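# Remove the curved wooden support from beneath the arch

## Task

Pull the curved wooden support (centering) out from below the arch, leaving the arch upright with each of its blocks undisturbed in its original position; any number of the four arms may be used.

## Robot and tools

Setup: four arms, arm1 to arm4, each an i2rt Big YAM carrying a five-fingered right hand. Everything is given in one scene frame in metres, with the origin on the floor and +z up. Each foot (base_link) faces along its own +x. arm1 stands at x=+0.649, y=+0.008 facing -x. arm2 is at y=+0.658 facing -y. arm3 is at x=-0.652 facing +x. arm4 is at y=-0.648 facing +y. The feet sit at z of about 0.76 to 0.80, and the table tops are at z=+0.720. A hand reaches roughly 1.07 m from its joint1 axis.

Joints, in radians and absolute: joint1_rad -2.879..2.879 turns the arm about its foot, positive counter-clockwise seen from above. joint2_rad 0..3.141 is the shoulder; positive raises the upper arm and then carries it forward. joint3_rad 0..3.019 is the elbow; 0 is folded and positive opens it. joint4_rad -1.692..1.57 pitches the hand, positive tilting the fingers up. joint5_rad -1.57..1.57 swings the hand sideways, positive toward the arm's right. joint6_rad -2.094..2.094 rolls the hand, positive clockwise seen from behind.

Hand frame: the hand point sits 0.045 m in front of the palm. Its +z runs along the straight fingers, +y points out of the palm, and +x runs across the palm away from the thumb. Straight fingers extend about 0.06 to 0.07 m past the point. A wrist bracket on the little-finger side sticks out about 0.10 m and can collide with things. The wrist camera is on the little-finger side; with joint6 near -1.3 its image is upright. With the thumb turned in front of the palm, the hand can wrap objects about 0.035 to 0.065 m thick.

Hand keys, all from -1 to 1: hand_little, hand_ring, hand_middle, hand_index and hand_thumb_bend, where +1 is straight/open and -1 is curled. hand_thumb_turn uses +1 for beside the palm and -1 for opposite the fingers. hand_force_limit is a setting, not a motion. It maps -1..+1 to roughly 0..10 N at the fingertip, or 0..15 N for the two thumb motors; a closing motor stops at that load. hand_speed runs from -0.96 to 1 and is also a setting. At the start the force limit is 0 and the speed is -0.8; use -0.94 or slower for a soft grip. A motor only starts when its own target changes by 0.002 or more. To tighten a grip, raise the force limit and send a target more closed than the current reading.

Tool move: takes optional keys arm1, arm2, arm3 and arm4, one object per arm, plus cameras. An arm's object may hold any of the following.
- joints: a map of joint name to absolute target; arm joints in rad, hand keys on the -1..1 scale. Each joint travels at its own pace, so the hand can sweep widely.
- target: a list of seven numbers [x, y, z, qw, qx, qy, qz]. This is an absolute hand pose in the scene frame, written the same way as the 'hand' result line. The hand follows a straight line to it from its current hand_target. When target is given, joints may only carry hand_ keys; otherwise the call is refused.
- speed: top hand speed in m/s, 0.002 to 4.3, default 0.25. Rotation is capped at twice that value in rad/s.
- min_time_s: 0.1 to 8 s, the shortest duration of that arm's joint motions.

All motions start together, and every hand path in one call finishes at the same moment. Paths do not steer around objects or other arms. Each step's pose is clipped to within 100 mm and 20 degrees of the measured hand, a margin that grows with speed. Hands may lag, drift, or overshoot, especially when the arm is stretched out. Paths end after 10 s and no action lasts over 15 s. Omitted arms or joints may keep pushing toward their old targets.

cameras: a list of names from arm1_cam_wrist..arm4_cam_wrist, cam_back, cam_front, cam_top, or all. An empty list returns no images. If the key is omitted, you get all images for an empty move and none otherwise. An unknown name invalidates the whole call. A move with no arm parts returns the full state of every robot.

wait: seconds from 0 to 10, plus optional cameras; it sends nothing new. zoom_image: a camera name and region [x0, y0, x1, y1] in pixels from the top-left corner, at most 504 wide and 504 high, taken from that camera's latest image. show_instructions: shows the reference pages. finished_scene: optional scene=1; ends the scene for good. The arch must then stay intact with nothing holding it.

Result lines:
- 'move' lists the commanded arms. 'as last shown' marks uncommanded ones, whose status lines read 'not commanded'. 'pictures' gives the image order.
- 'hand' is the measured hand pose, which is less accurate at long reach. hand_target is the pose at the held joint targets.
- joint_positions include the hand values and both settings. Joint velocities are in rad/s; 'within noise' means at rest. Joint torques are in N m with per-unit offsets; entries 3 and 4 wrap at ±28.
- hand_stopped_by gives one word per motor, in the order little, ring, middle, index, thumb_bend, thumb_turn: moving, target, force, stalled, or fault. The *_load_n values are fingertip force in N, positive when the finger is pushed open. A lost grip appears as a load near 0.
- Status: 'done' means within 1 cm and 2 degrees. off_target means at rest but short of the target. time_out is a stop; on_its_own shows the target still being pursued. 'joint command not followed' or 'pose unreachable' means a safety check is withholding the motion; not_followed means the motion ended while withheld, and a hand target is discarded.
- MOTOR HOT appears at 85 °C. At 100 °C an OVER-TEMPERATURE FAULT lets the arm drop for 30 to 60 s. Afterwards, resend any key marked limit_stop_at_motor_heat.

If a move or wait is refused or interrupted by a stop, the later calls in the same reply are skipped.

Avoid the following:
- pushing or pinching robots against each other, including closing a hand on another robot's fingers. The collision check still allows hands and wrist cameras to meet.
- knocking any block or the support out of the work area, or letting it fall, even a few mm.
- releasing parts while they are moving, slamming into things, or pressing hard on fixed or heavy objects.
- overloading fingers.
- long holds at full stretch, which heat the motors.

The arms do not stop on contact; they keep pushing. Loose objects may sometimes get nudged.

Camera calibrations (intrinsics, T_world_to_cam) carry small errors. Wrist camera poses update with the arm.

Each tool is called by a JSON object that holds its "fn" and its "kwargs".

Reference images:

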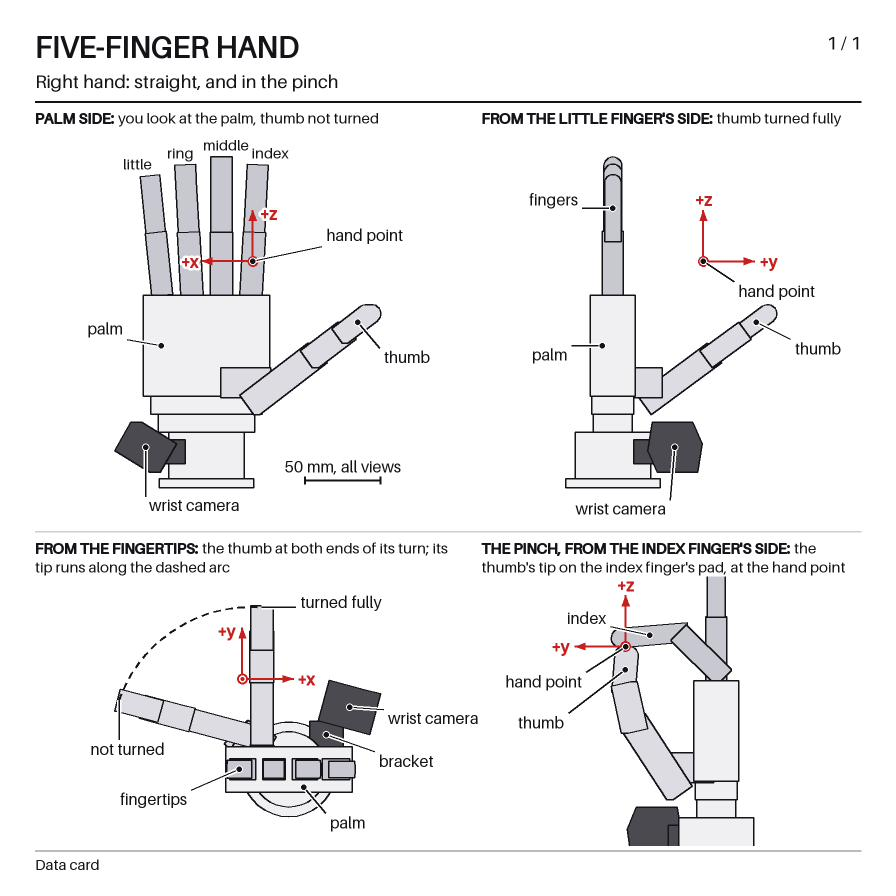

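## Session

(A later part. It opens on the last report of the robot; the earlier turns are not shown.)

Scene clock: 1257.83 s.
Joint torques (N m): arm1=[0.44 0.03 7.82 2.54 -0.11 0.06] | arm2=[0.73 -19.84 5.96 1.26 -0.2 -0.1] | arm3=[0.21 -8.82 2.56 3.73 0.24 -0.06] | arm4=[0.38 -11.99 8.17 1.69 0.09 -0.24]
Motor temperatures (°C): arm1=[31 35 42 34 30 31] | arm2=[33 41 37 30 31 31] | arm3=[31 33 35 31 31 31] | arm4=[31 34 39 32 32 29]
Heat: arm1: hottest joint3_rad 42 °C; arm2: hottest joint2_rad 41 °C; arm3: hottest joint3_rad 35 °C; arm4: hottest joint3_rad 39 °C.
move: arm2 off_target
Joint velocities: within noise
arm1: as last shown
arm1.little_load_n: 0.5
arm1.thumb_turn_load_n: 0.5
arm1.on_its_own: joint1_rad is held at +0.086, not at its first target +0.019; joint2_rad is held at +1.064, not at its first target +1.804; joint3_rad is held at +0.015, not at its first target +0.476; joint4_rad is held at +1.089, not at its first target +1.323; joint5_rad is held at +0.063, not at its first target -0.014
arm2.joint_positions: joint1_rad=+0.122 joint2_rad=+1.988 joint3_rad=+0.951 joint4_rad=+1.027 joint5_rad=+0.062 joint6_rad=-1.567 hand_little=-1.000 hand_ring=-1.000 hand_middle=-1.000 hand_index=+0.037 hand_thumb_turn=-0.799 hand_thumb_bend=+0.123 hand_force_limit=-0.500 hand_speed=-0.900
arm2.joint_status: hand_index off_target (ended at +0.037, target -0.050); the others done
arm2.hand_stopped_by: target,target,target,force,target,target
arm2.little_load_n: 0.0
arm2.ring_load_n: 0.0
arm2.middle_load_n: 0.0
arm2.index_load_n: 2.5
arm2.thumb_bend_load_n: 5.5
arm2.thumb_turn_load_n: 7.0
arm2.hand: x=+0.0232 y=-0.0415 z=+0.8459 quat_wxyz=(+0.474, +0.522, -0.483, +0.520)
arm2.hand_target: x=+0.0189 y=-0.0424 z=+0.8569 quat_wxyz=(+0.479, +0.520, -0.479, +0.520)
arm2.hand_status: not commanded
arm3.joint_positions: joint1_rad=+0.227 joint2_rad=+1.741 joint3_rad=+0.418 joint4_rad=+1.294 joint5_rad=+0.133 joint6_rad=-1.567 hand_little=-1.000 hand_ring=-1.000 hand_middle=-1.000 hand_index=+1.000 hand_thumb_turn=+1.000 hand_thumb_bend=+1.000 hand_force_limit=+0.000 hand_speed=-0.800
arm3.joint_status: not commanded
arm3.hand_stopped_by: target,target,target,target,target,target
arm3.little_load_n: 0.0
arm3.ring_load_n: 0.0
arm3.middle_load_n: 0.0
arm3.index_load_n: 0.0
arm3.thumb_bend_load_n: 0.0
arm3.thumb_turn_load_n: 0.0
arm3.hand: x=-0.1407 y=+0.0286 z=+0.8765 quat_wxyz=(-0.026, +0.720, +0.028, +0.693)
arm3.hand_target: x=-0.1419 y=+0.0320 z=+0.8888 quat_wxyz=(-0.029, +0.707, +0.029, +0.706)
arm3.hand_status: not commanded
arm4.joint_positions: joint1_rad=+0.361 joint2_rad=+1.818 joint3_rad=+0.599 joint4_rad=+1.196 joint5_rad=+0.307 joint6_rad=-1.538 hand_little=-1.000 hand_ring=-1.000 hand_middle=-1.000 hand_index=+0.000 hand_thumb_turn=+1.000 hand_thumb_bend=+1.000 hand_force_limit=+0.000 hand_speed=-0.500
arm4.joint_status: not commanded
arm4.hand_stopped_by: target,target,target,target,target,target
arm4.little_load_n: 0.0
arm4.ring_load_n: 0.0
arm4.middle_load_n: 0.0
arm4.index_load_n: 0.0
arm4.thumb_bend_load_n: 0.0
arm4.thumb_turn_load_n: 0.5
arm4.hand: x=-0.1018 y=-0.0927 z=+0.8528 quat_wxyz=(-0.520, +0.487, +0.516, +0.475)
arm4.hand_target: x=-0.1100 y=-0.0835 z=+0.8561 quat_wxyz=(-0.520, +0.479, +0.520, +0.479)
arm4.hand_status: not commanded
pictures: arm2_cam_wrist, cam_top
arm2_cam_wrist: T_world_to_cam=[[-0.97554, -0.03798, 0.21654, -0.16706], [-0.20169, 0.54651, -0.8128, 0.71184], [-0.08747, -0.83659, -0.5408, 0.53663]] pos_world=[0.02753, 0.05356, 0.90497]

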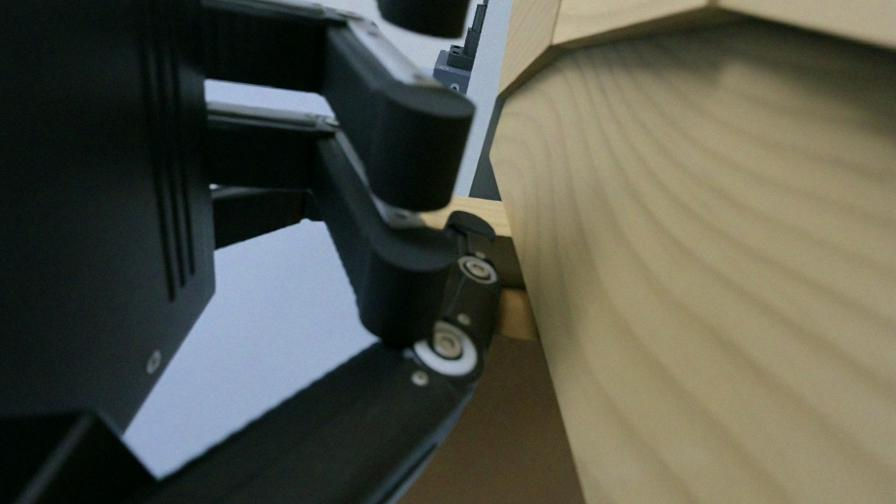

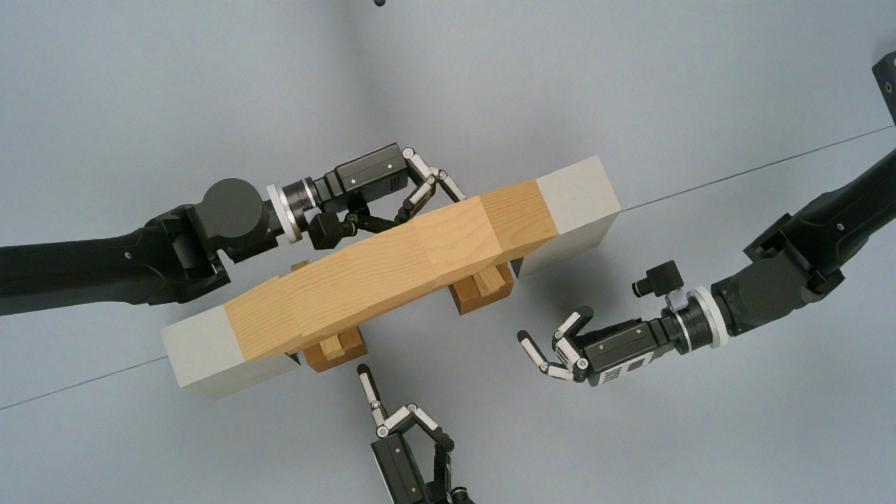

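{"fn": "move", "kwargs": {"arm2": {"joints":{"hand_index":-0.04,"hand_force_limit":0.0,"hand_speed":-0.9}}, "cameras": []}}

{"fn": "move", "kwargs": {"arm2": {"target":[0.039,-0.0408,0.857,0.4793,0.5199,-0.4793,0.5199],"speed":0.01}, "cameras": ["arm2_cam_wrist","cam_top","cam_front","cam_back"]}}

{"fn": "zoom_image", "kwargs": {"camera": "cam_front", "region": [370, 220, 520, 350]}}

{"fn": "zoom_image", "kwargs": {"camera": "cam_top", "region": [380, 140, 560, 320]}}

Scene clock: 1266.10 s.
Joint torques (N m): arm1=[0.62 0.21 7.77 2.61 -0.1 0.01] | arm2=[0.67 -19.84 5.96 1.28 -0.21 -0.11] | arm3=[0.09 -8.88 2.51 3.7 0.24 -0.06] | arm4=[0.67 -11.87 8.18 1.63 0.1 -0.26]
Motor temperatures (°C): arm1=[31 35 42 34 30 31] | arm2=[33 41 37 30 31 31] | arm3=[31 33 35 31 31 31] | arm4=[31 34 39 32 32 29]
Heat: arm1: hottest joint3_rad 42 °C; arm2: hottest joint2_rad 41 °C; arm3: hottest joint3_rad 35 °C; arm4: hottest joint3_rad 39 °C.
move: arm2 off_target
Joint velocities: within noise
arm1.joint_positions: joint1_rad=+0.090 joint2_rad=+1.060 joint3_rad=+0.003 joint4_rad=+1.071 joint5_rad=+0.066 joint6_rad=-1.580 hand_little=-1.000 hand_ring=-1.000 hand_middle=-1.000 hand_index=+1.000 hand_thumb_turn=+1.000 hand_thumb_bend=+1.000 hand_force_limit=+0.000 hand_speed=-0.800
arm1.joint_status: not commanded
arm1.hand_stopped_by: target,target,target,target,target,target
arm1.little_load_n: 0.0
arm1.ring_load_n: 0.5
arm1.middle_load_n: 0.0
arm1.index_load_n: 0.0
arm1.thumb_bend_load_n: 0.0
arm1.thumb_turn_load_n: 0.0
arm1.on_its_own: joint1_rad is held at +0.086, not at its first target +0.019; joint2_rad is held at +1.064, not at its first target +1.804; joint3_rad is held at +0.015, not at its first target +0.476; joint4_rad is held at +1.089, not at its first target +1.323; joint5_rad is held at +0.063, not at its first target -0.014
arm1.hand: x=+0.2944 y=+0.0337 z=+0.9312 quat_wxyz=(+0.713, +0.026, -0.700, +0.025)
arm1.hand_target: x=+0.2895 y=+0.0338 z=+0.9400 quat_wxyz=(+0.722, +0.025, -0.691, +0.026)
arm1.hand_status: not commanded
arm2.joint_positions: joint1_rad=+0.122 joint2_rad=+1.988 joint3_rad=+0.951 joint4_rad=+1.027 joint5_rad=+0.062 joint6_rad=-1.567 hand_little=-1.000 hand_ring=-1.000 hand_middle=-1.000 hand_index=+0.022 hand_thumb_turn=-0.799 hand_thumb_bend=+0.123 hand_force_limit=+0.000 hand_speed=-0.900
arm2.joint_status: hand_index off_target (ended at +0.022, target -0.040); the others done
arm2.hand_stopped_by: target,target,target,force,target,target
arm2.little_load_n: 0.0
arm2.ring_load_n: 0.0
arm2.middle_load_n: 0.0
arm2.index_load_n: 6.0
arm2.thumb_bend_load_n: 7.0
arm2.thumb_turn_load_n: 6.5
arm2.hand: x=+0.0232 y=-0.0415 z=+0.8459 quat_wxyz=(+0.474, +0.522, -0.483, +0.520)
arm2.hand_target: x=+0.0189 y=-0.0424 z=+0.8569 quat_wxyz=(+0.479, +0.520, -0.479, +0.520)
arm2.hand_status: not commanded
arm3, arm4: as last shown
arm4.thumb_turn_load_n: 0.0

Scene clock: 1268.60 s.
Joint torques (N m): arm1=[0.03 -0.44 7.8 2.58 -0.11 0.02] | arm2=[2.84 -19.55 6.38 1.21 -0.06 -0.1] | arm3=[0.38 -8.88 2.52 3.63 0.23 -0.05] | arm4=[0.56 -11.81 8.17 1.65 0.1 -0.28]
Motor temperatures (°C): arm1=[31 35 42 34 30 31] | arm2=[33 41 37 30 31 31] | arm3=[31 33 35 31 31 31] | arm4=[31 34 39 32 32 29]
Heat: arm1: hottest joint3_rad 42 °C; arm2: hottest joint2_rad 41 °C; arm3: hottest joint3_rad 35 °C; arm4: hottest joint3_rad 39 °C.
move: arm2 off_target
Joint velocities: within noise
arm1, arm3, arm4: as last shown
arm1.ring_load_n: 0.0
arm1.on_its_own: joint1_rad is held at +0.086, not at its first target +0.019; joint2_rad is held at +1.064, not at its first target +1.804; joint3_rad is held at +0.015, not at its first target +0.476; joint4_rad is held at +1.089, not at its first target +1.323; joint5_rad is held at +0.063, not at its first target -0.014
arm2.joint_positions: joint1_rad=+0.139 joint2_rad=+1.988 joint3_rad=+0.951 joint4_rad=+1.027 joint5_rad=+0.098 joint6_rad=-1.567 hand_little=-1.000 hand_ring=-1.000 hand_middle=-1.000 hand_index=+0.022 hand_thumb_turn=-0.799 hand_thumb_bend=+0.123 hand_force_limit=+0.000 hand_speed=-0.900
arm2.joint_status: not commanded
arm2.hand_stopped_by: target,target,target,force,target,target
arm2.little_load_n: 0.0
arm2.ring_load_n: 0.0
arm2.middle_load_n: 0.0
arm2.index_load_n: 4.5
arm2.thumb_bend_load_n: 7.5
arm2.thumb_turn_load_n: 6.5
arm2.hand: x=+0.0277 y=-0.0394 z=+0.8459 quat_wxyz=(+0.478, +0.517, -0.488, +0.515)
arm2.hand_target: x=+0.0388 y=-0.0407 z=+0.8569 quat_wxyz=(+0.479, +0.520, -0.479, +0.520)
arm2.hand_status: off_target (0.016 m and 1.2 deg from the pose sent, 0.019 m and 0.8 deg at the start)
pictures: arm2_cam_wrist, cam_back, cam_front, cam_top
arm2_cam_wrist: T_world_to_cam=[[-0.976, -0.01969, 0.21687, -0.16212], [-0.19169, 0.55023, -0.81271, 0.71148], [-0.10332, -0.83478, -0.5408, 0.53935]] pos_world=[0.03388, 0.05557, 0.90507]

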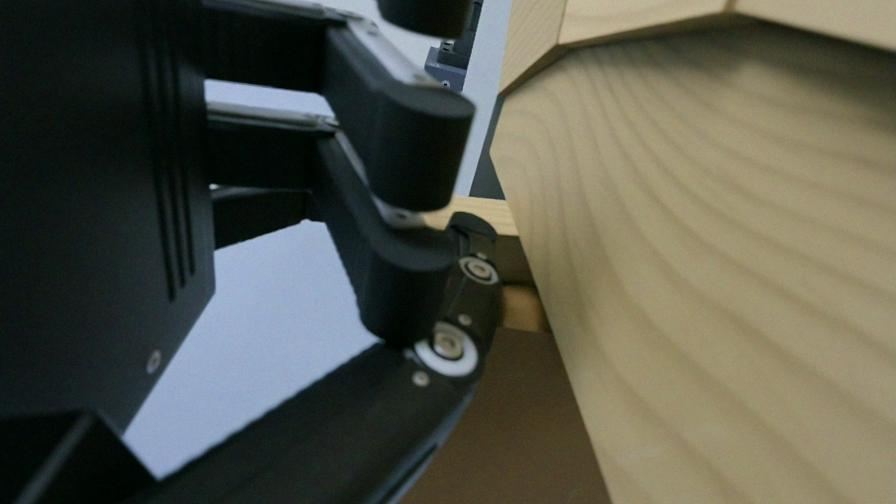

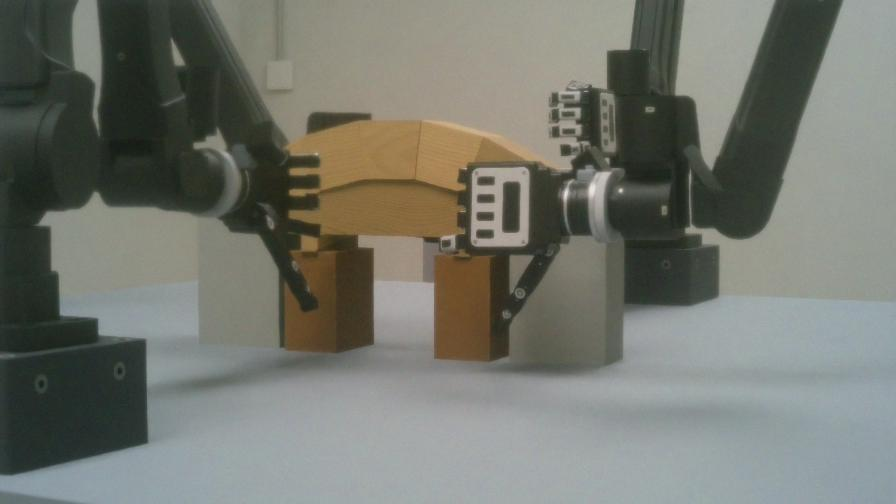

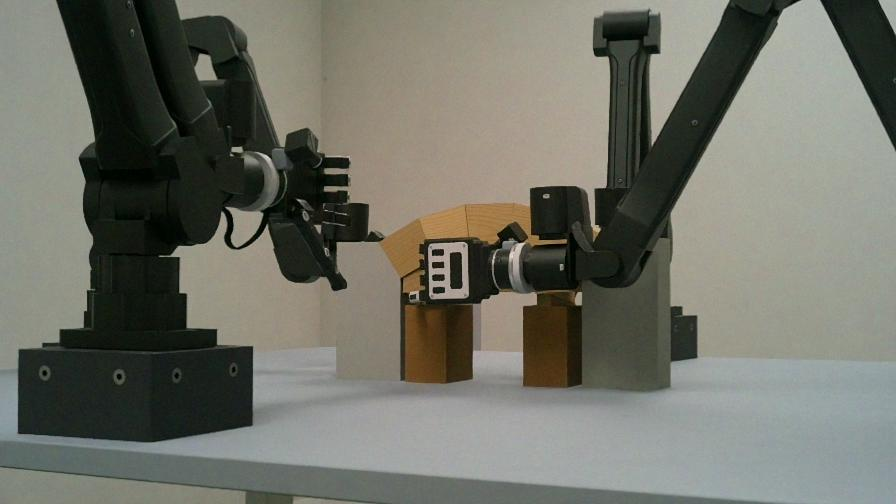

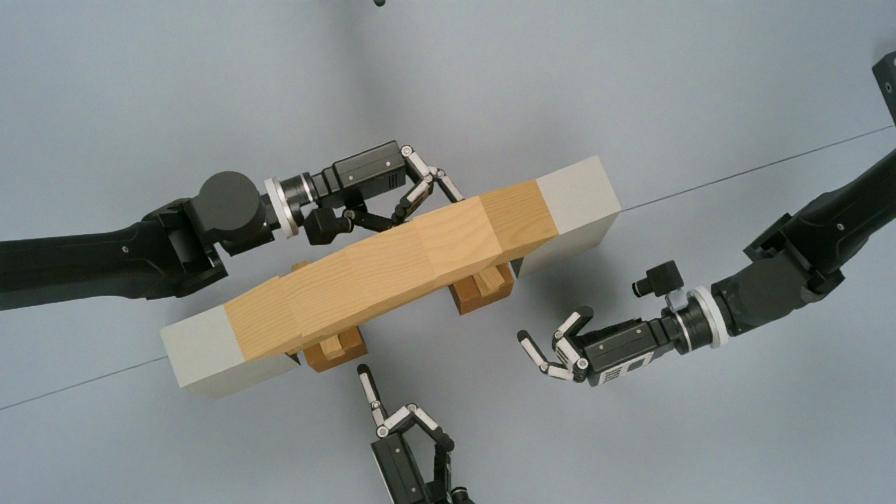

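Scaled by 3.360 from the camera's image (finer frame: 1280x720).

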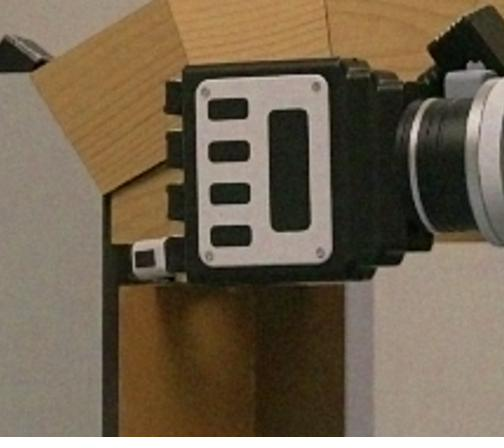

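Scaled by 2.800 from the camera's image (finer frame: 1280x720).

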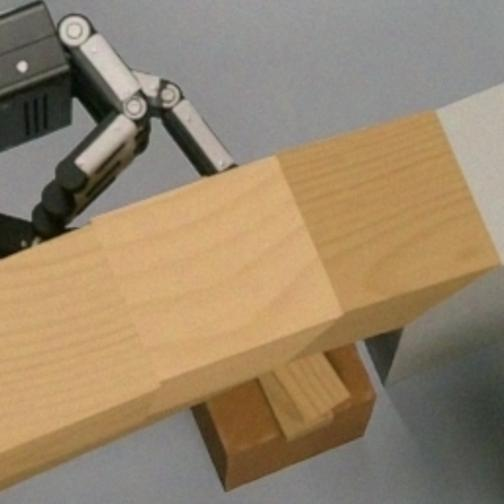

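{"fn": "move", "kwargs": {"arm2": {"target":[0.052,-0.0398,0.857,0.4793,0.5199,-0.4793,0.5199],"speed":0.01}, "cameras": ["arm2_cam_wrist","cam_top","cam_front"]}}

{"fn": "zoom_image", "kwargs": {"camera": "cam_front", "region": [370, 220, 520, 350]}}

{"fn": "zoom_image", "kwargs": {"camera": "cam_top", "region": [380, 140, 560, 320]}}

Scene clock: 1279.83 s.
Joint torques (N m): arm1=[0.26 -0.38 7.97 2.48 -0.09 0.01] | arm2=[2.43 -19.37 6.76 1.11 -0.03 -0.09] | arm3=[0.21 -8.82 2.48 3.66 0.21 -0.06] | arm4=[0.62 -11.69 8.21 1.69 0.09 -0.26]
Motor temperatures (°C): arm1=[31 35 42 34 30 31] | arm2=[33 42 37 30 31 31] | arm3=[31 33 35 31 31 31] | arm4=[31 34 39 32 32 29]
Heat: arm1: hottest joint3_rad 42 °C; arm2: hottest joint2_rad 42 °C; arm3: hottest joint3_rad 35 °C; arm4: hottest joint3_rad 39 °C.
move: arm2 off_target
Joint velocities: within noise
arm1, arm3, arm4: as last shown
arm1.on_its_own: joint1_rad is held at +0.086, not at its first target +0.019; joint2_rad is held at +1.064, not at its first target +1.804; joint3_rad is held at +0.015, not at its first target +0.476; joint4_rad is held at +1.089, not at its first target +1.323; joint5_rad is held at +0.063, not at its first target -0.014
arm2.joint_positions: joint1_rad=+0.169 joint2_rad=+1.988 joint3_rad=+0.951 joint4_rad=+1.027 joint5_rad=+0.122 joint6_rad=-1.567 hand_little=-1.000 hand_ring=-1.000 hand_middle=-1.000 hand_index=+0.022 hand_thumb_turn=-0.799 hand_thumb_bend=+0.123 hand_force_limit=+0.000 hand_speed=-0.900
arm2.joint_status: not commanded
arm2.hand_stopped_by: target,target,target,force,target,target
arm2.little_load_n: 0.0
arm2.ring_load_n: 0.0
arm2.middle_load_n: 0.5
arm2.index_load_n: 4.5
arm2.thumb_bend_load_n: 7.5
arm2.thumb_turn_load_n: 7.0
arm2.hand: x=+0.0435 y=-0.0369 z=+0.8460 quat_wxyz=(+0.477, +0.519, -0.487, +0.516)
arm2.hand_target: x=+0.0520 y=-0.0396 z=+0.8570 quat_wxyz=(+0.479, +0.520, -0.479, +0.520)
arm2.hand_status: off_target (0.014 m and 1.0 deg from the pose sent, 0.027 m and 1.2 deg at the start)
pictures: arm2_cam_wrist, cam_front, cam_top
arm2_cam_wrist: T_world_to_cam=[[-0.97585, -0.02458, 0.21707, -0.14705], [-0.19462, 0.54918, -0.81273, 0.71334], [-0.09924, -0.83534, -0.5407, 0.54281]] pos_world=[0.0492, 0.05807, 0.90517]

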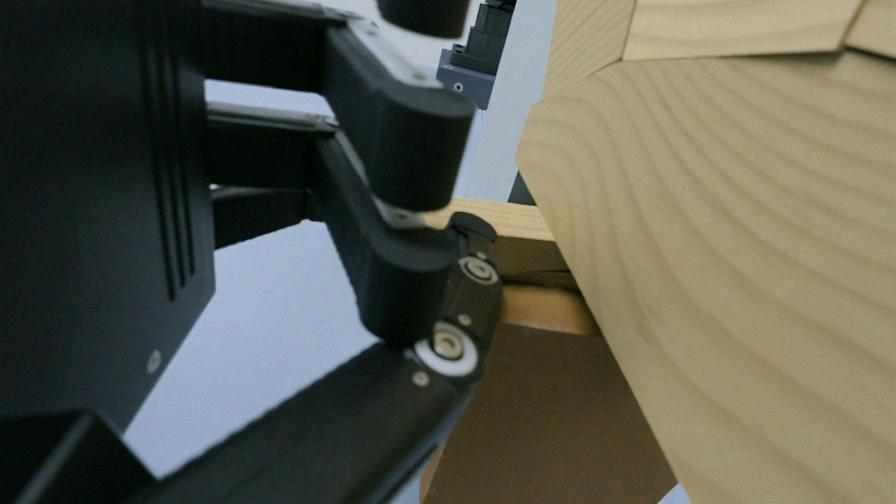

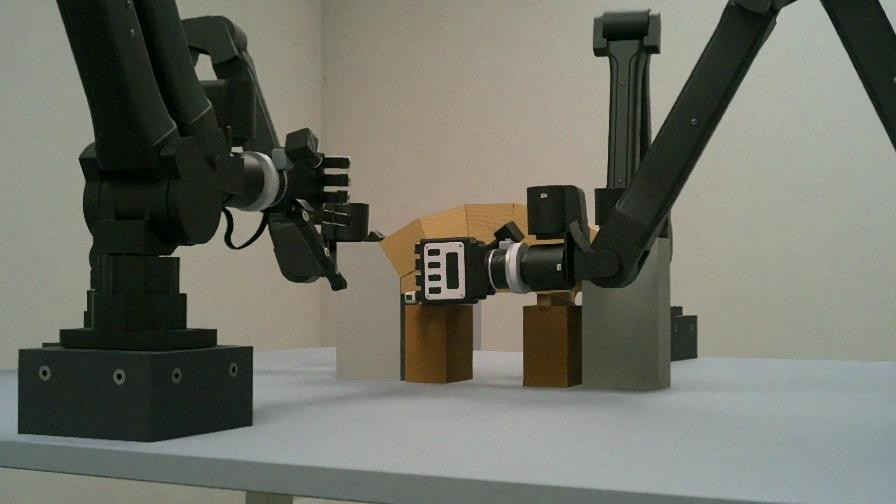

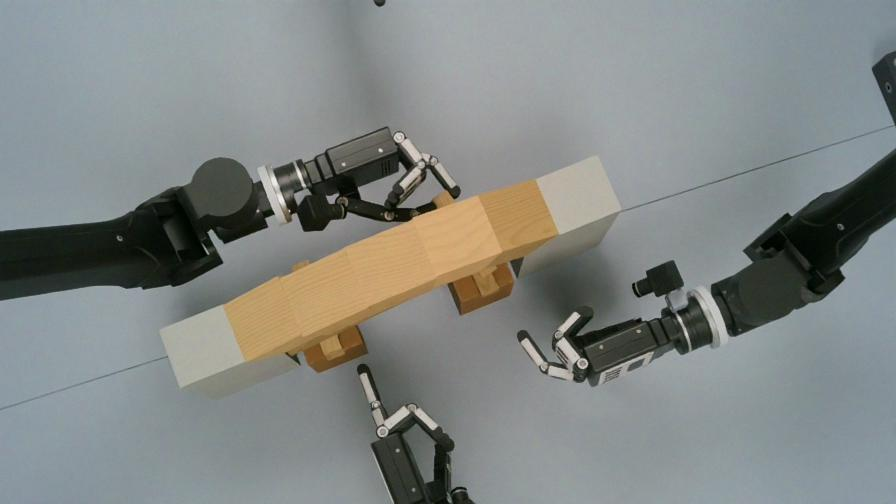

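Scaled by 3.360 from the camera's image (finer frame: 1280x720).

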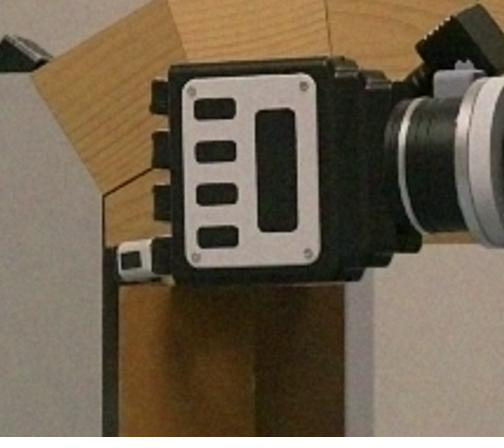

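Scaled by 2.800 from the camera's image (finer frame: 1280x720).

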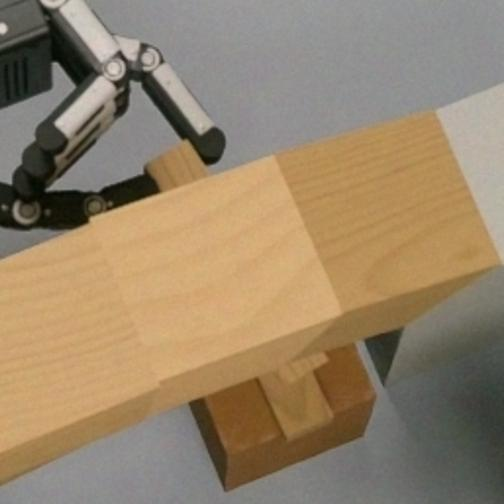

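{"fn": "move", "kwargs": {"arm2": {"joints":{"hand_index":0.3,"hand_thumb_bend":0.3,"hand_speed":-0.8}}, "cameras": []}}

{"fn": "move", "kwargs": {"arm2": {"target":[0.13,-0.034,0.857,0.4793,0.5199,-0.4793,0.5199],"speed":0.04}, "cameras": ["arm2_cam_wrist","cam_top","cam_front","arm1_cam_wrist"]}}

{"fn": "zoom_image", "kwargs": {"camera": "arm2_cam_wrist", "region": [500, 0, 890, 360]}}

{"fn": "zoom_image", "kwargs": {"camera": "cam_top", "region": [200, 140, 540, 380]}}

Scene clock: 1289.67 s.
Joint torques (N m): arm1=[0.15 -0.09 7.86 2.61 -0.1 0.03] | arm2=[2.08 -19.25 6.8 1.1 -0.03 -0.1] | arm3=[-0.21 -9.23 2.63 3.77 0.24 -0.05] | arm4=[0.56 -11.87 8.2 1.59 0.11 -0.25]
Motor temperatures (°C): arm1=[31 35 42 34 30 31] | arm2=[33 42 37 30 31 31] | arm3=[31 33 35 31 31 31] | arm4=[31 34 39 32 32 29]
Heat: arm1: hottest joint3_rad 42 °C; arm2: hottest joint2_rad 42 °C; arm3: hottest joint3_rad 35 °C; arm4: hottest joint3_rad 39 °C.
move: arm2 done
Joint velocities: within noise
arm1, arm3, arm4: as last shown
arm1.on_its_own: joint1_rad is held at +0.086, not at its first target +0.019; joint2_rad is held at +1.064, not at its first target +1.804; joint3_rad is held at +0.015, not at its first target +0.476; joint4_rad is held at +1.089, not at its first target +1.323; joint5_rad is held at +0.063, not at its first target -0.014
arm2.joint_positions: joint1_rad=+0.173 joint2_rad=+1.987 joint3_rad=+0.951 joint4_rad=+1.027 joint5_rad=+0.122 joint6_rad=-1.567 hand_little=-1.000 hand_ring=-1.000 hand_middle=-1.000 hand_index=+0.300 hand_thumb_turn=-0.799 hand_thumb_bend=+0.299 hand_force_limit=+0.000 hand_speed=-0.800
arm2.joint_status: all done
arm2.hand_stopped_by: target,target,target,target,target,target
arm2.little_load_n: 0.0
arm2.ring_load_n: 0.0
arm2.middle_load_n: 1.0
arm2.index_load_n: 0.0
arm2.thumb_bend_load_n: -2.0
arm2.thumb_turn_load_n: 4.5
arm2.hand: x=+0.0464 y=-0.0367 z=+0.8463 quat_wxyz=(+0.476, +0.519, -0.485, +0.517)
arm2.hand_target: x=+0.0519 y=-0.0397 z=+0.8569 quat_wxyz=(+0.479, +0.520, -0.479, +0.520)
arm2.hand_status: not commanded

Scene clock: 1292.13 s.
Joint torques (N m): arm1=[0.67 0.38 7.73 2.5 -0.11 0.05] | arm2=[2.02 -17.32 9.35 0.91 0.05 -0.1] | arm3=[0.09 -8.88 2.52 3.62 0.24 -0.06] | arm4=[0.67 -12.04 8.24 1.77 0.09 -0.27]
Motor temperatures (°C): arm1=[31 35 42 34 30 31] | arm2=[33 42 37 30 31 31] | arm3=[31 33 35 31 31 31] | arm4=[31 34 39 32 32 29]
Heat: arm1: hottest joint3_rad 42 °C; arm2: hottest joint2_rad 42 °C; arm3: hottest joint3_rad 35 °C; arm4: hottest joint3_rad 39 °C.
move: arm2 off_target
Joint velocities: within noise
arm1, arm3, arm4: as last shown
arm1.on_its_own: joint1_rad is held at +0.086, not at its first target +0.019; joint2_rad is held at +1.064, not at its first target +1.804; joint3_rad is held at +0.015, not at its first target +0.476; joint4_rad is held at +1.089, not at its first target +1.323; joint5_rad is held at +0.063, not at its first target -0.014
arm2.joint_positions: joint1_rad=+0.322 joint2_rad=+1.987 joint3_rad=+0.973 joint4_rad=+1.008 joint5_rad=+0.269 joint6_rad=-1.567 hand_little=-1.000 hand_ring=-1.000 hand_middle=-1.000 hand_index=+0.300 hand_thumb_turn=-0.799 hand_thumb_bend=+0.299 hand_force_limit=+0.000 hand_speed=-0.800
arm2.joint_status: not commanded
arm2.hand_stopped_by: target,target,target,target,target,target
arm2.little_load_n: 0.0
arm2.ring_load_n: 0.0
arm2.middle_load_n: 0.5
arm2.index_load_n: 0.0
arm2.thumb_bend_load_n: -2.0
arm2.thumb_turn_load_n: 4.5
arm2.hand: x=+0.1222 y=-0.0235 z=+0.8521 quat_wxyz=(+0.476, +0.519, -0.484, +0.519)
arm2.hand_target: x=+0.1300 y=-0.0334 z=+0.8570 quat_wxyz=(+0.479, +0.520, -0.479, +0.520)
arm2.hand_status: off_target (0.014 m and 0.6 deg from the pose sent, 0.084 m and 0.8 deg at the start)
arm3.thumb_turn_load_n: -0.5
pictures: arm1_cam_wrist, arm2_cam_wrist, cam_front, cam_top
arm1_cam_wrist: T_world_to_cam=[[-0.09382, 0.95154, 0.29288, -0.2793], [0.49895, 0.29951, -0.81323, 0.59459], [-0.86154, 0.06983, -0.50287, 0.83138]] pos_world=[0.39339, 0.02962, 0.98341]
arm2_cam_wrist: T_world_to_cam=[[-0.97564, -0.03071, 0.21721, -0.07141], [-0.19857, 0.54454, -0.81489, 0.72839], [-0.09325, -0.83817, -0.53737, 0.56145]] pos_world=[0.12732, 0.07176, 0.91078]

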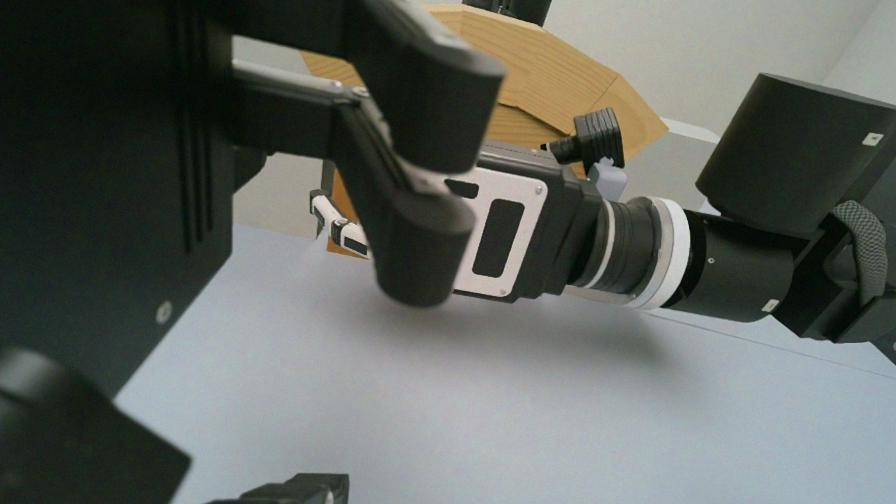

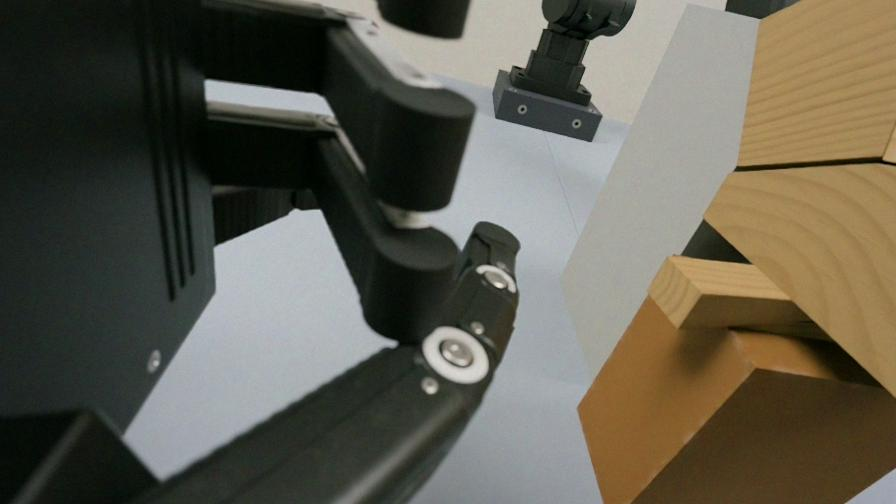

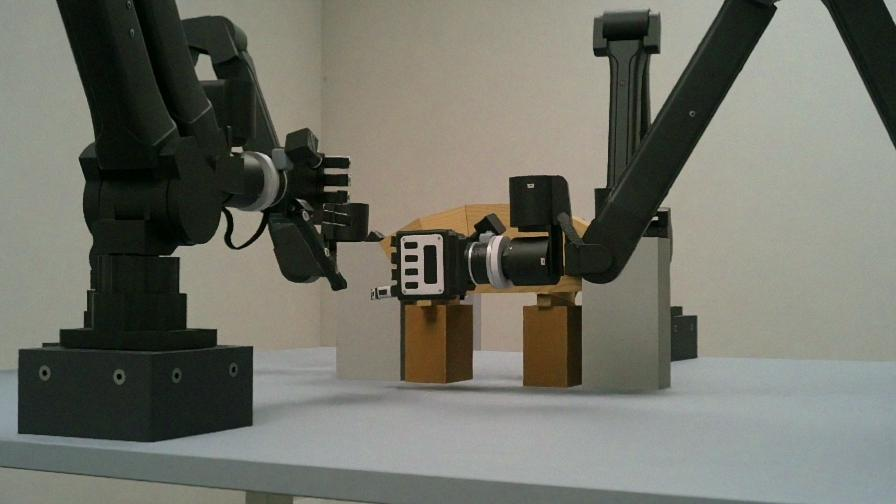

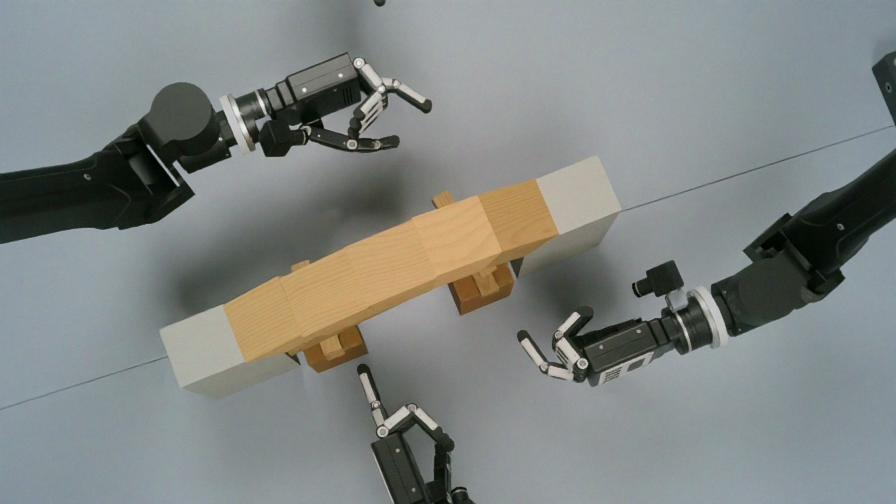

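Scaled by 1.292 from the camera's image (finer frame: 1280x720).

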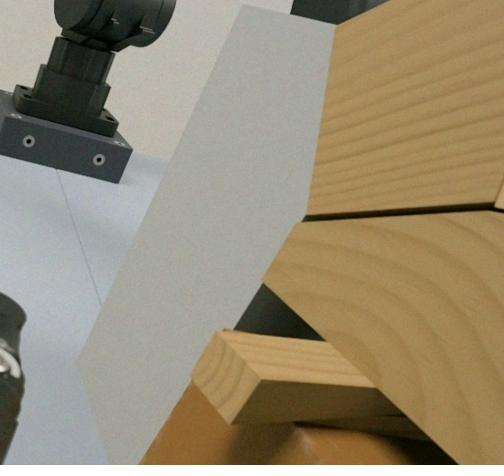

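Scaled by 1.482 from the camera's image (finer frame: 1280x720).

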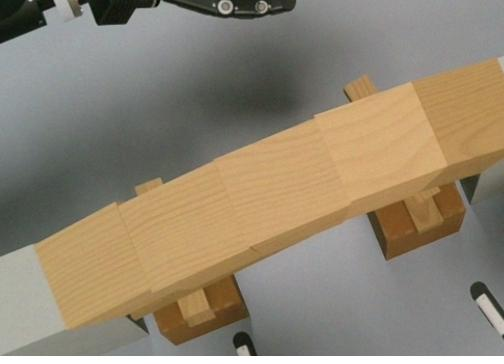

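{"fn": "move", "kwargs": {"arm3": {"target":[-0.27,0.022,0.93,-0.0287,0.7065,0.0287,0.7065],"speed":0.12}, "arm4": {"target":[-0.13,-0.083,0.856,0.5199,-0.4793,-0.5199,-0.4793],"speed":0.05,"joints":{"hand_index":0.25,"hand_thumb_turn":-0.8,"hand_thumb_bend":0.12}}, "cameras": []}}

{"fn": "move", "kwargs": {"arm4": {"target":[-0.13,0.105,0.857,0.5199,-0.4793,-0.5199,-0.4793],"speed":0.1}, "cameras": ["cam_top","cam_back","arm3_cam_wrist","arm4_cam_wrist"]}}

{"fn": "zoom_image", "kwargs": {"camera": "arm4_cam_wrist", "region": [500, 100, 890, 460]}}

Scene clock: 1309.30 s.
Joint torques (N m): arm1=[0.03 -0.03 7.9 2.47 -0.08 0.03] | arm2=[2.08 -17.2 9.33 0.88 0.04 -0.1] | arm3=[0.44 -3.25 4.21 1.46 0.23 -0.08] | arm4=[0.62 -12.16 8.44 1.32 0.07 -0.25]
Motor temperatures (°C): arm1=[31 35 42 34 30 31] | arm2=[33 42 38 30 31 31] | arm3=[31 33 35 31 31 31] | arm4=[31 34 39 32 32 29]
Heat: arm1: hottest joint3_rad 42 °C; arm2: hottest joint2_rad 42 °C; arm3: hottest joint3_rad 35 °C; arm4: hottest joint3_rad 39 °C.
move: arm3 done; arm4 off_target
Joint velocities: within noise
arm1, arm2: as last shown
arm1.on_its_own: joint1_rad is held at +0.086, not at its first target +0.019; joint2_rad is held at +1.064, not at its first target +1.804; joint3_rad is held at +0.015, not at its first target +0.476; joint4_rad is held at +1.089, not at its first target +1.323; joint5_rad is held at +0.063, not at its first target -0.014
arm2.thumb_turn_load_n: 4.0
arm3.joint_positions: joint1_rad=+0.318 joint2_rad=+1.223 joint3_rad=+0.090 joint4_rad=+1.154 joint5_rad=+0.226 joint6_rad=-1.567 hand_little=-1.000 hand_ring=-1.000 hand_middle=-1.000 hand_index=+1.000 hand_thumb_turn=+1.000 hand_thumb_bend=+1.000 hand_force_limit=+0.000 hand_speed=-0.800
arm3.joint_status: not commanded
arm3.hand_stopped_by: target,target,target,target,target,target
arm3.little_load_n: 0.0
arm3.ring_load_n: 0.0
arm3.middle_load_n: 0.0
arm3.index_load_n: 0.0
arm3.thumb_bend_load_n: 0.0
arm3.thumb_turn_load_n: 0.0
arm3.hand: x=-0.2682 y=+0.0191 z=+0.9326 quat_wxyz=(-0.029, +0.702, +0.023, +0.711)
arm3.hand_target: x=-0.2700 y=+0.0219 z=+0.9299 quat_wxyz=(-0.029, +0.706, +0.029, +0.707)
arm3.hand_status: done (0.004 m and 1.0 deg from the pose sent, 0.140 m and 2.2 deg at the start)
arm4.joint_positions: joint1_rad=+0.406 joint2_rad=+1.827 joint3_rad=+0.620 joint4_rad=+1.192 joint5_rad=+0.352 joint6_rad=-1.538 hand_little=-1.000 hand_ring=-1.000 hand_middle=-1.000 hand_index=+0.250 hand_thumb_turn=-0.795 hand_thumb_bend=+0.121 hand_force_limit=+0.000 hand_speed=-0.500
arm4.joint_status: all done
arm4.hand_stopped_by: target,target,target,target,target,force
arm4.little_load_n: 0.0
arm4.ring_load_n: 0.0
arm4.middle_load_n: 0.0
arm4.index_load_n: 0.0
arm4.thumb_bend_load_n: 2.0
arm4.thumb_turn_load_n: 12.0
arm4.hand: x=-0.1207 y=-0.0928 z=+0.8543 quat_wxyz=(-0.522, +0.486, +0.514, +0.476)
arm4.hand_target: x=-0.1300 y=-0.0835 z=+0.8562 quat_wxyz=(-0.520, +0.479, +0.520, +0.479)
arm4.hand_status: off_target (0.014 m and 1.1 deg from the pose sent, 0.030 m and 1.2 deg at the start)

Scene clock: 1311.77 s.
Joint torques (N m): arm1=[-0.09 0.09 7.83 2.61 -0.12 0.02] | arm2=[2.02 -17.14 9.32 0.88 0.04 -0.1] | arm3=[0.62 -3.19 4.18 1.51 0.21 -0.1] | arm4=[-0.79 -17.96 11.7 1.36 -0.06 -0.28]
Motor temperatures (°C): arm1=[31 35 42 34 30 31] | arm2=[33 42 39 30 31 31] | arm3=[31 33 35 31 31 31] | arm4=[31 34 39 32 32 29]
Heat: arm1: hottest joint3_rad 42 °C; arm2: hottest joint2_rad 42 °C; arm3: hottest joint3_rad 35 °C; arm4: hottest joint3_rad 39 °C.
move: arm4 off_target
Joint velocities: within noise
arm1, arm2, arm3: as last shown
arm1.on_its_own: joint1_rad is held at +0.086, not at its first target +0.019; joint2_rad is held at +1.064, not at its first target +1.804; joint3_rad is held at +0.015, not at its first target +0.476; joint4_rad is held at +1.089, not at its first target +1.323; joint5_rad is held at +0.063, not at its first target -0.014
arm2.little_load_n: 0.5
arm2.ring_load_n: -0.5
arm4.joint_positions: joint1_rad=+0.287 joint2_rad=+2.084 joint3_rad=+1.148 joint4_rad=+0.913 joint5_rad=+0.220 joint6_rad=-1.538 hand_little=-1.000 hand_ring=-1.000 hand_middle=-1.000 hand_index=+0.250 hand_thumb_turn=-0.795 hand_thumb_bend=+0.121 hand_force_limit=+0.000 hand_speed=-0.500
arm4.joint_status: not commanded
arm4.hand_stopped_by: target,target,target,target,target,force
arm4.little_load_n: 0.0
arm4.ring_load_n: 0.0
arm4.middle_load_n: 0.0
arm4.index_load_n: 0.0
arm4.thumb_bend_load_n: 2.0
arm4.thumb_turn_load_n: 12.0
arm4.hand: x=-0.1322 y=+0.0901 z=+0.8513 quat_wxyz=(-0.523, +0.485, +0.519, +0.471)
arm4.hand_target: x=-0.1298 y=+0.1041 z=+0.8573 quat_wxyz=(-0.520, +0.479, +0.520, +0.479)
arm4.hand_status: off_target (0.016 m and 1.2 deg from the pose sent, 0.198 m and 1.1 deg at the start)
pictures: arm3_cam_wrist, arm4_cam_wrist, cam_back, cam_top
arm3_cam_wrist: T_world_to_cam=[[0.08571, -0.96322, 0.2547, -0.19084], [-0.48447, -0.26367, -0.83413, 0.65466], [0.8706, -0.0519, -0.48925, 0.8012]] pos_world=[-0.364, 0.03038, 0.98667]
arm4_cam_wrist: T_world_to_cam=[[0.97676, 0.10965, 0.18413, -0.03355], [0.21426, -0.51875, -0.82764, 0.77864], [0.00477, 0.84786, -0.53019, 0.49211]] pos_world=[-0.1364, -0.00964, 0.91153]

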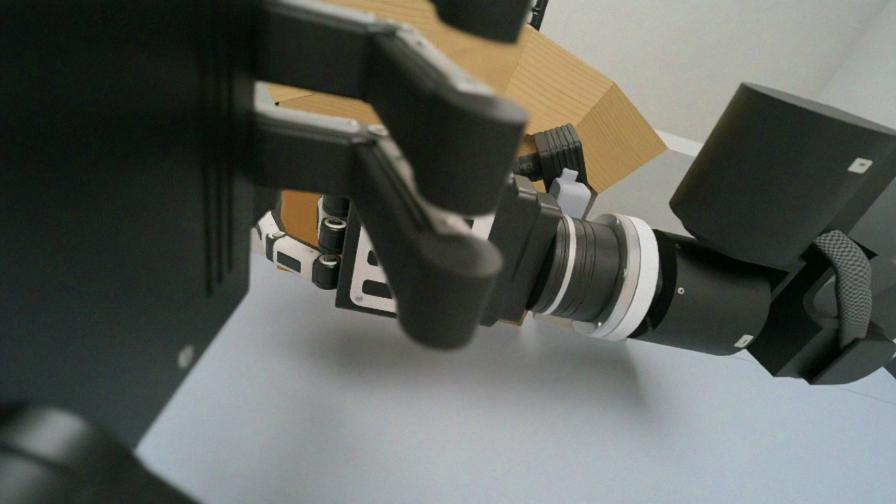

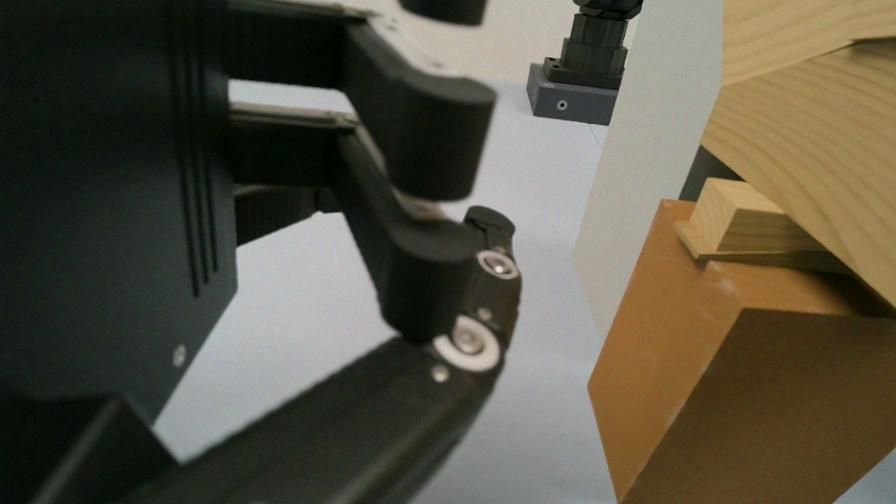

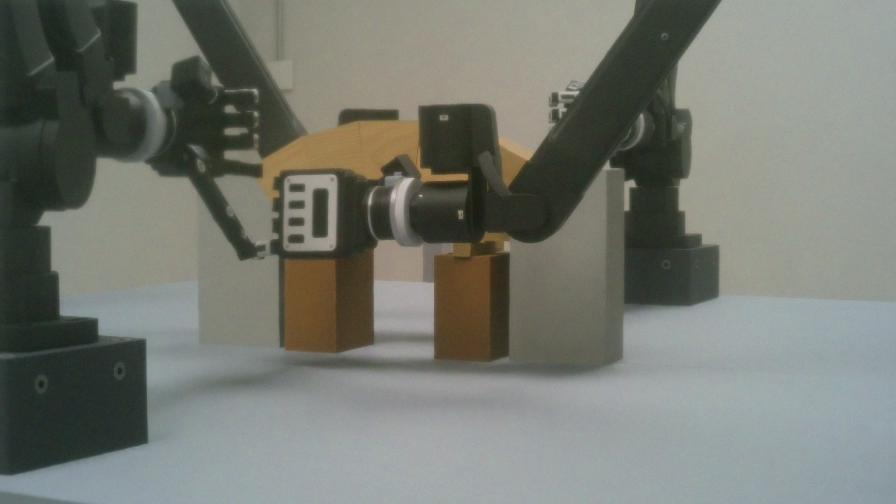

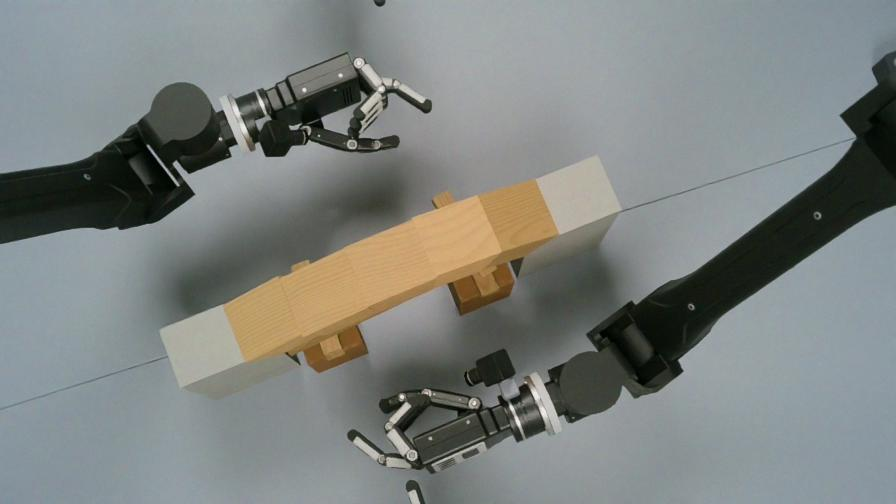

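Scaled by 1.292 from the camera's image (finer frame: 1280x720).

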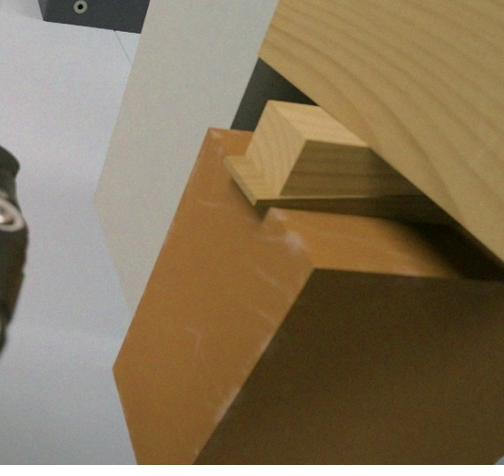

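{"fn": "zoom_image", "kwargs": {"camera": "cam_back", "region": [230, 200, 410, 300]}}

{"fn": "zoom_image", "kwargs": {"camera": "cam_top", "region": [280, 300, 460, 500]}}

Scaled by 2.800 from the camera's image (finer frame: 1280x720).

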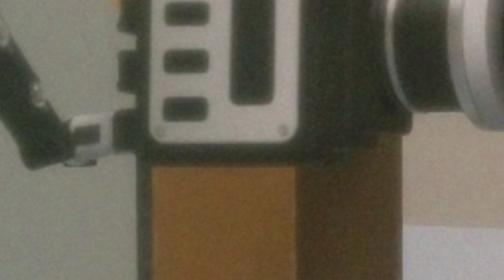

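Scaled by 2.520 from the camera's image (finer frame: 1280x720).

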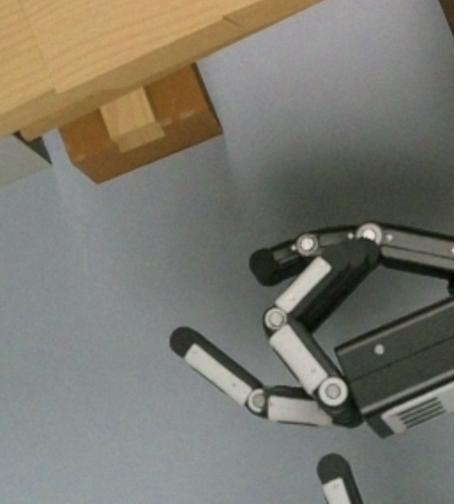

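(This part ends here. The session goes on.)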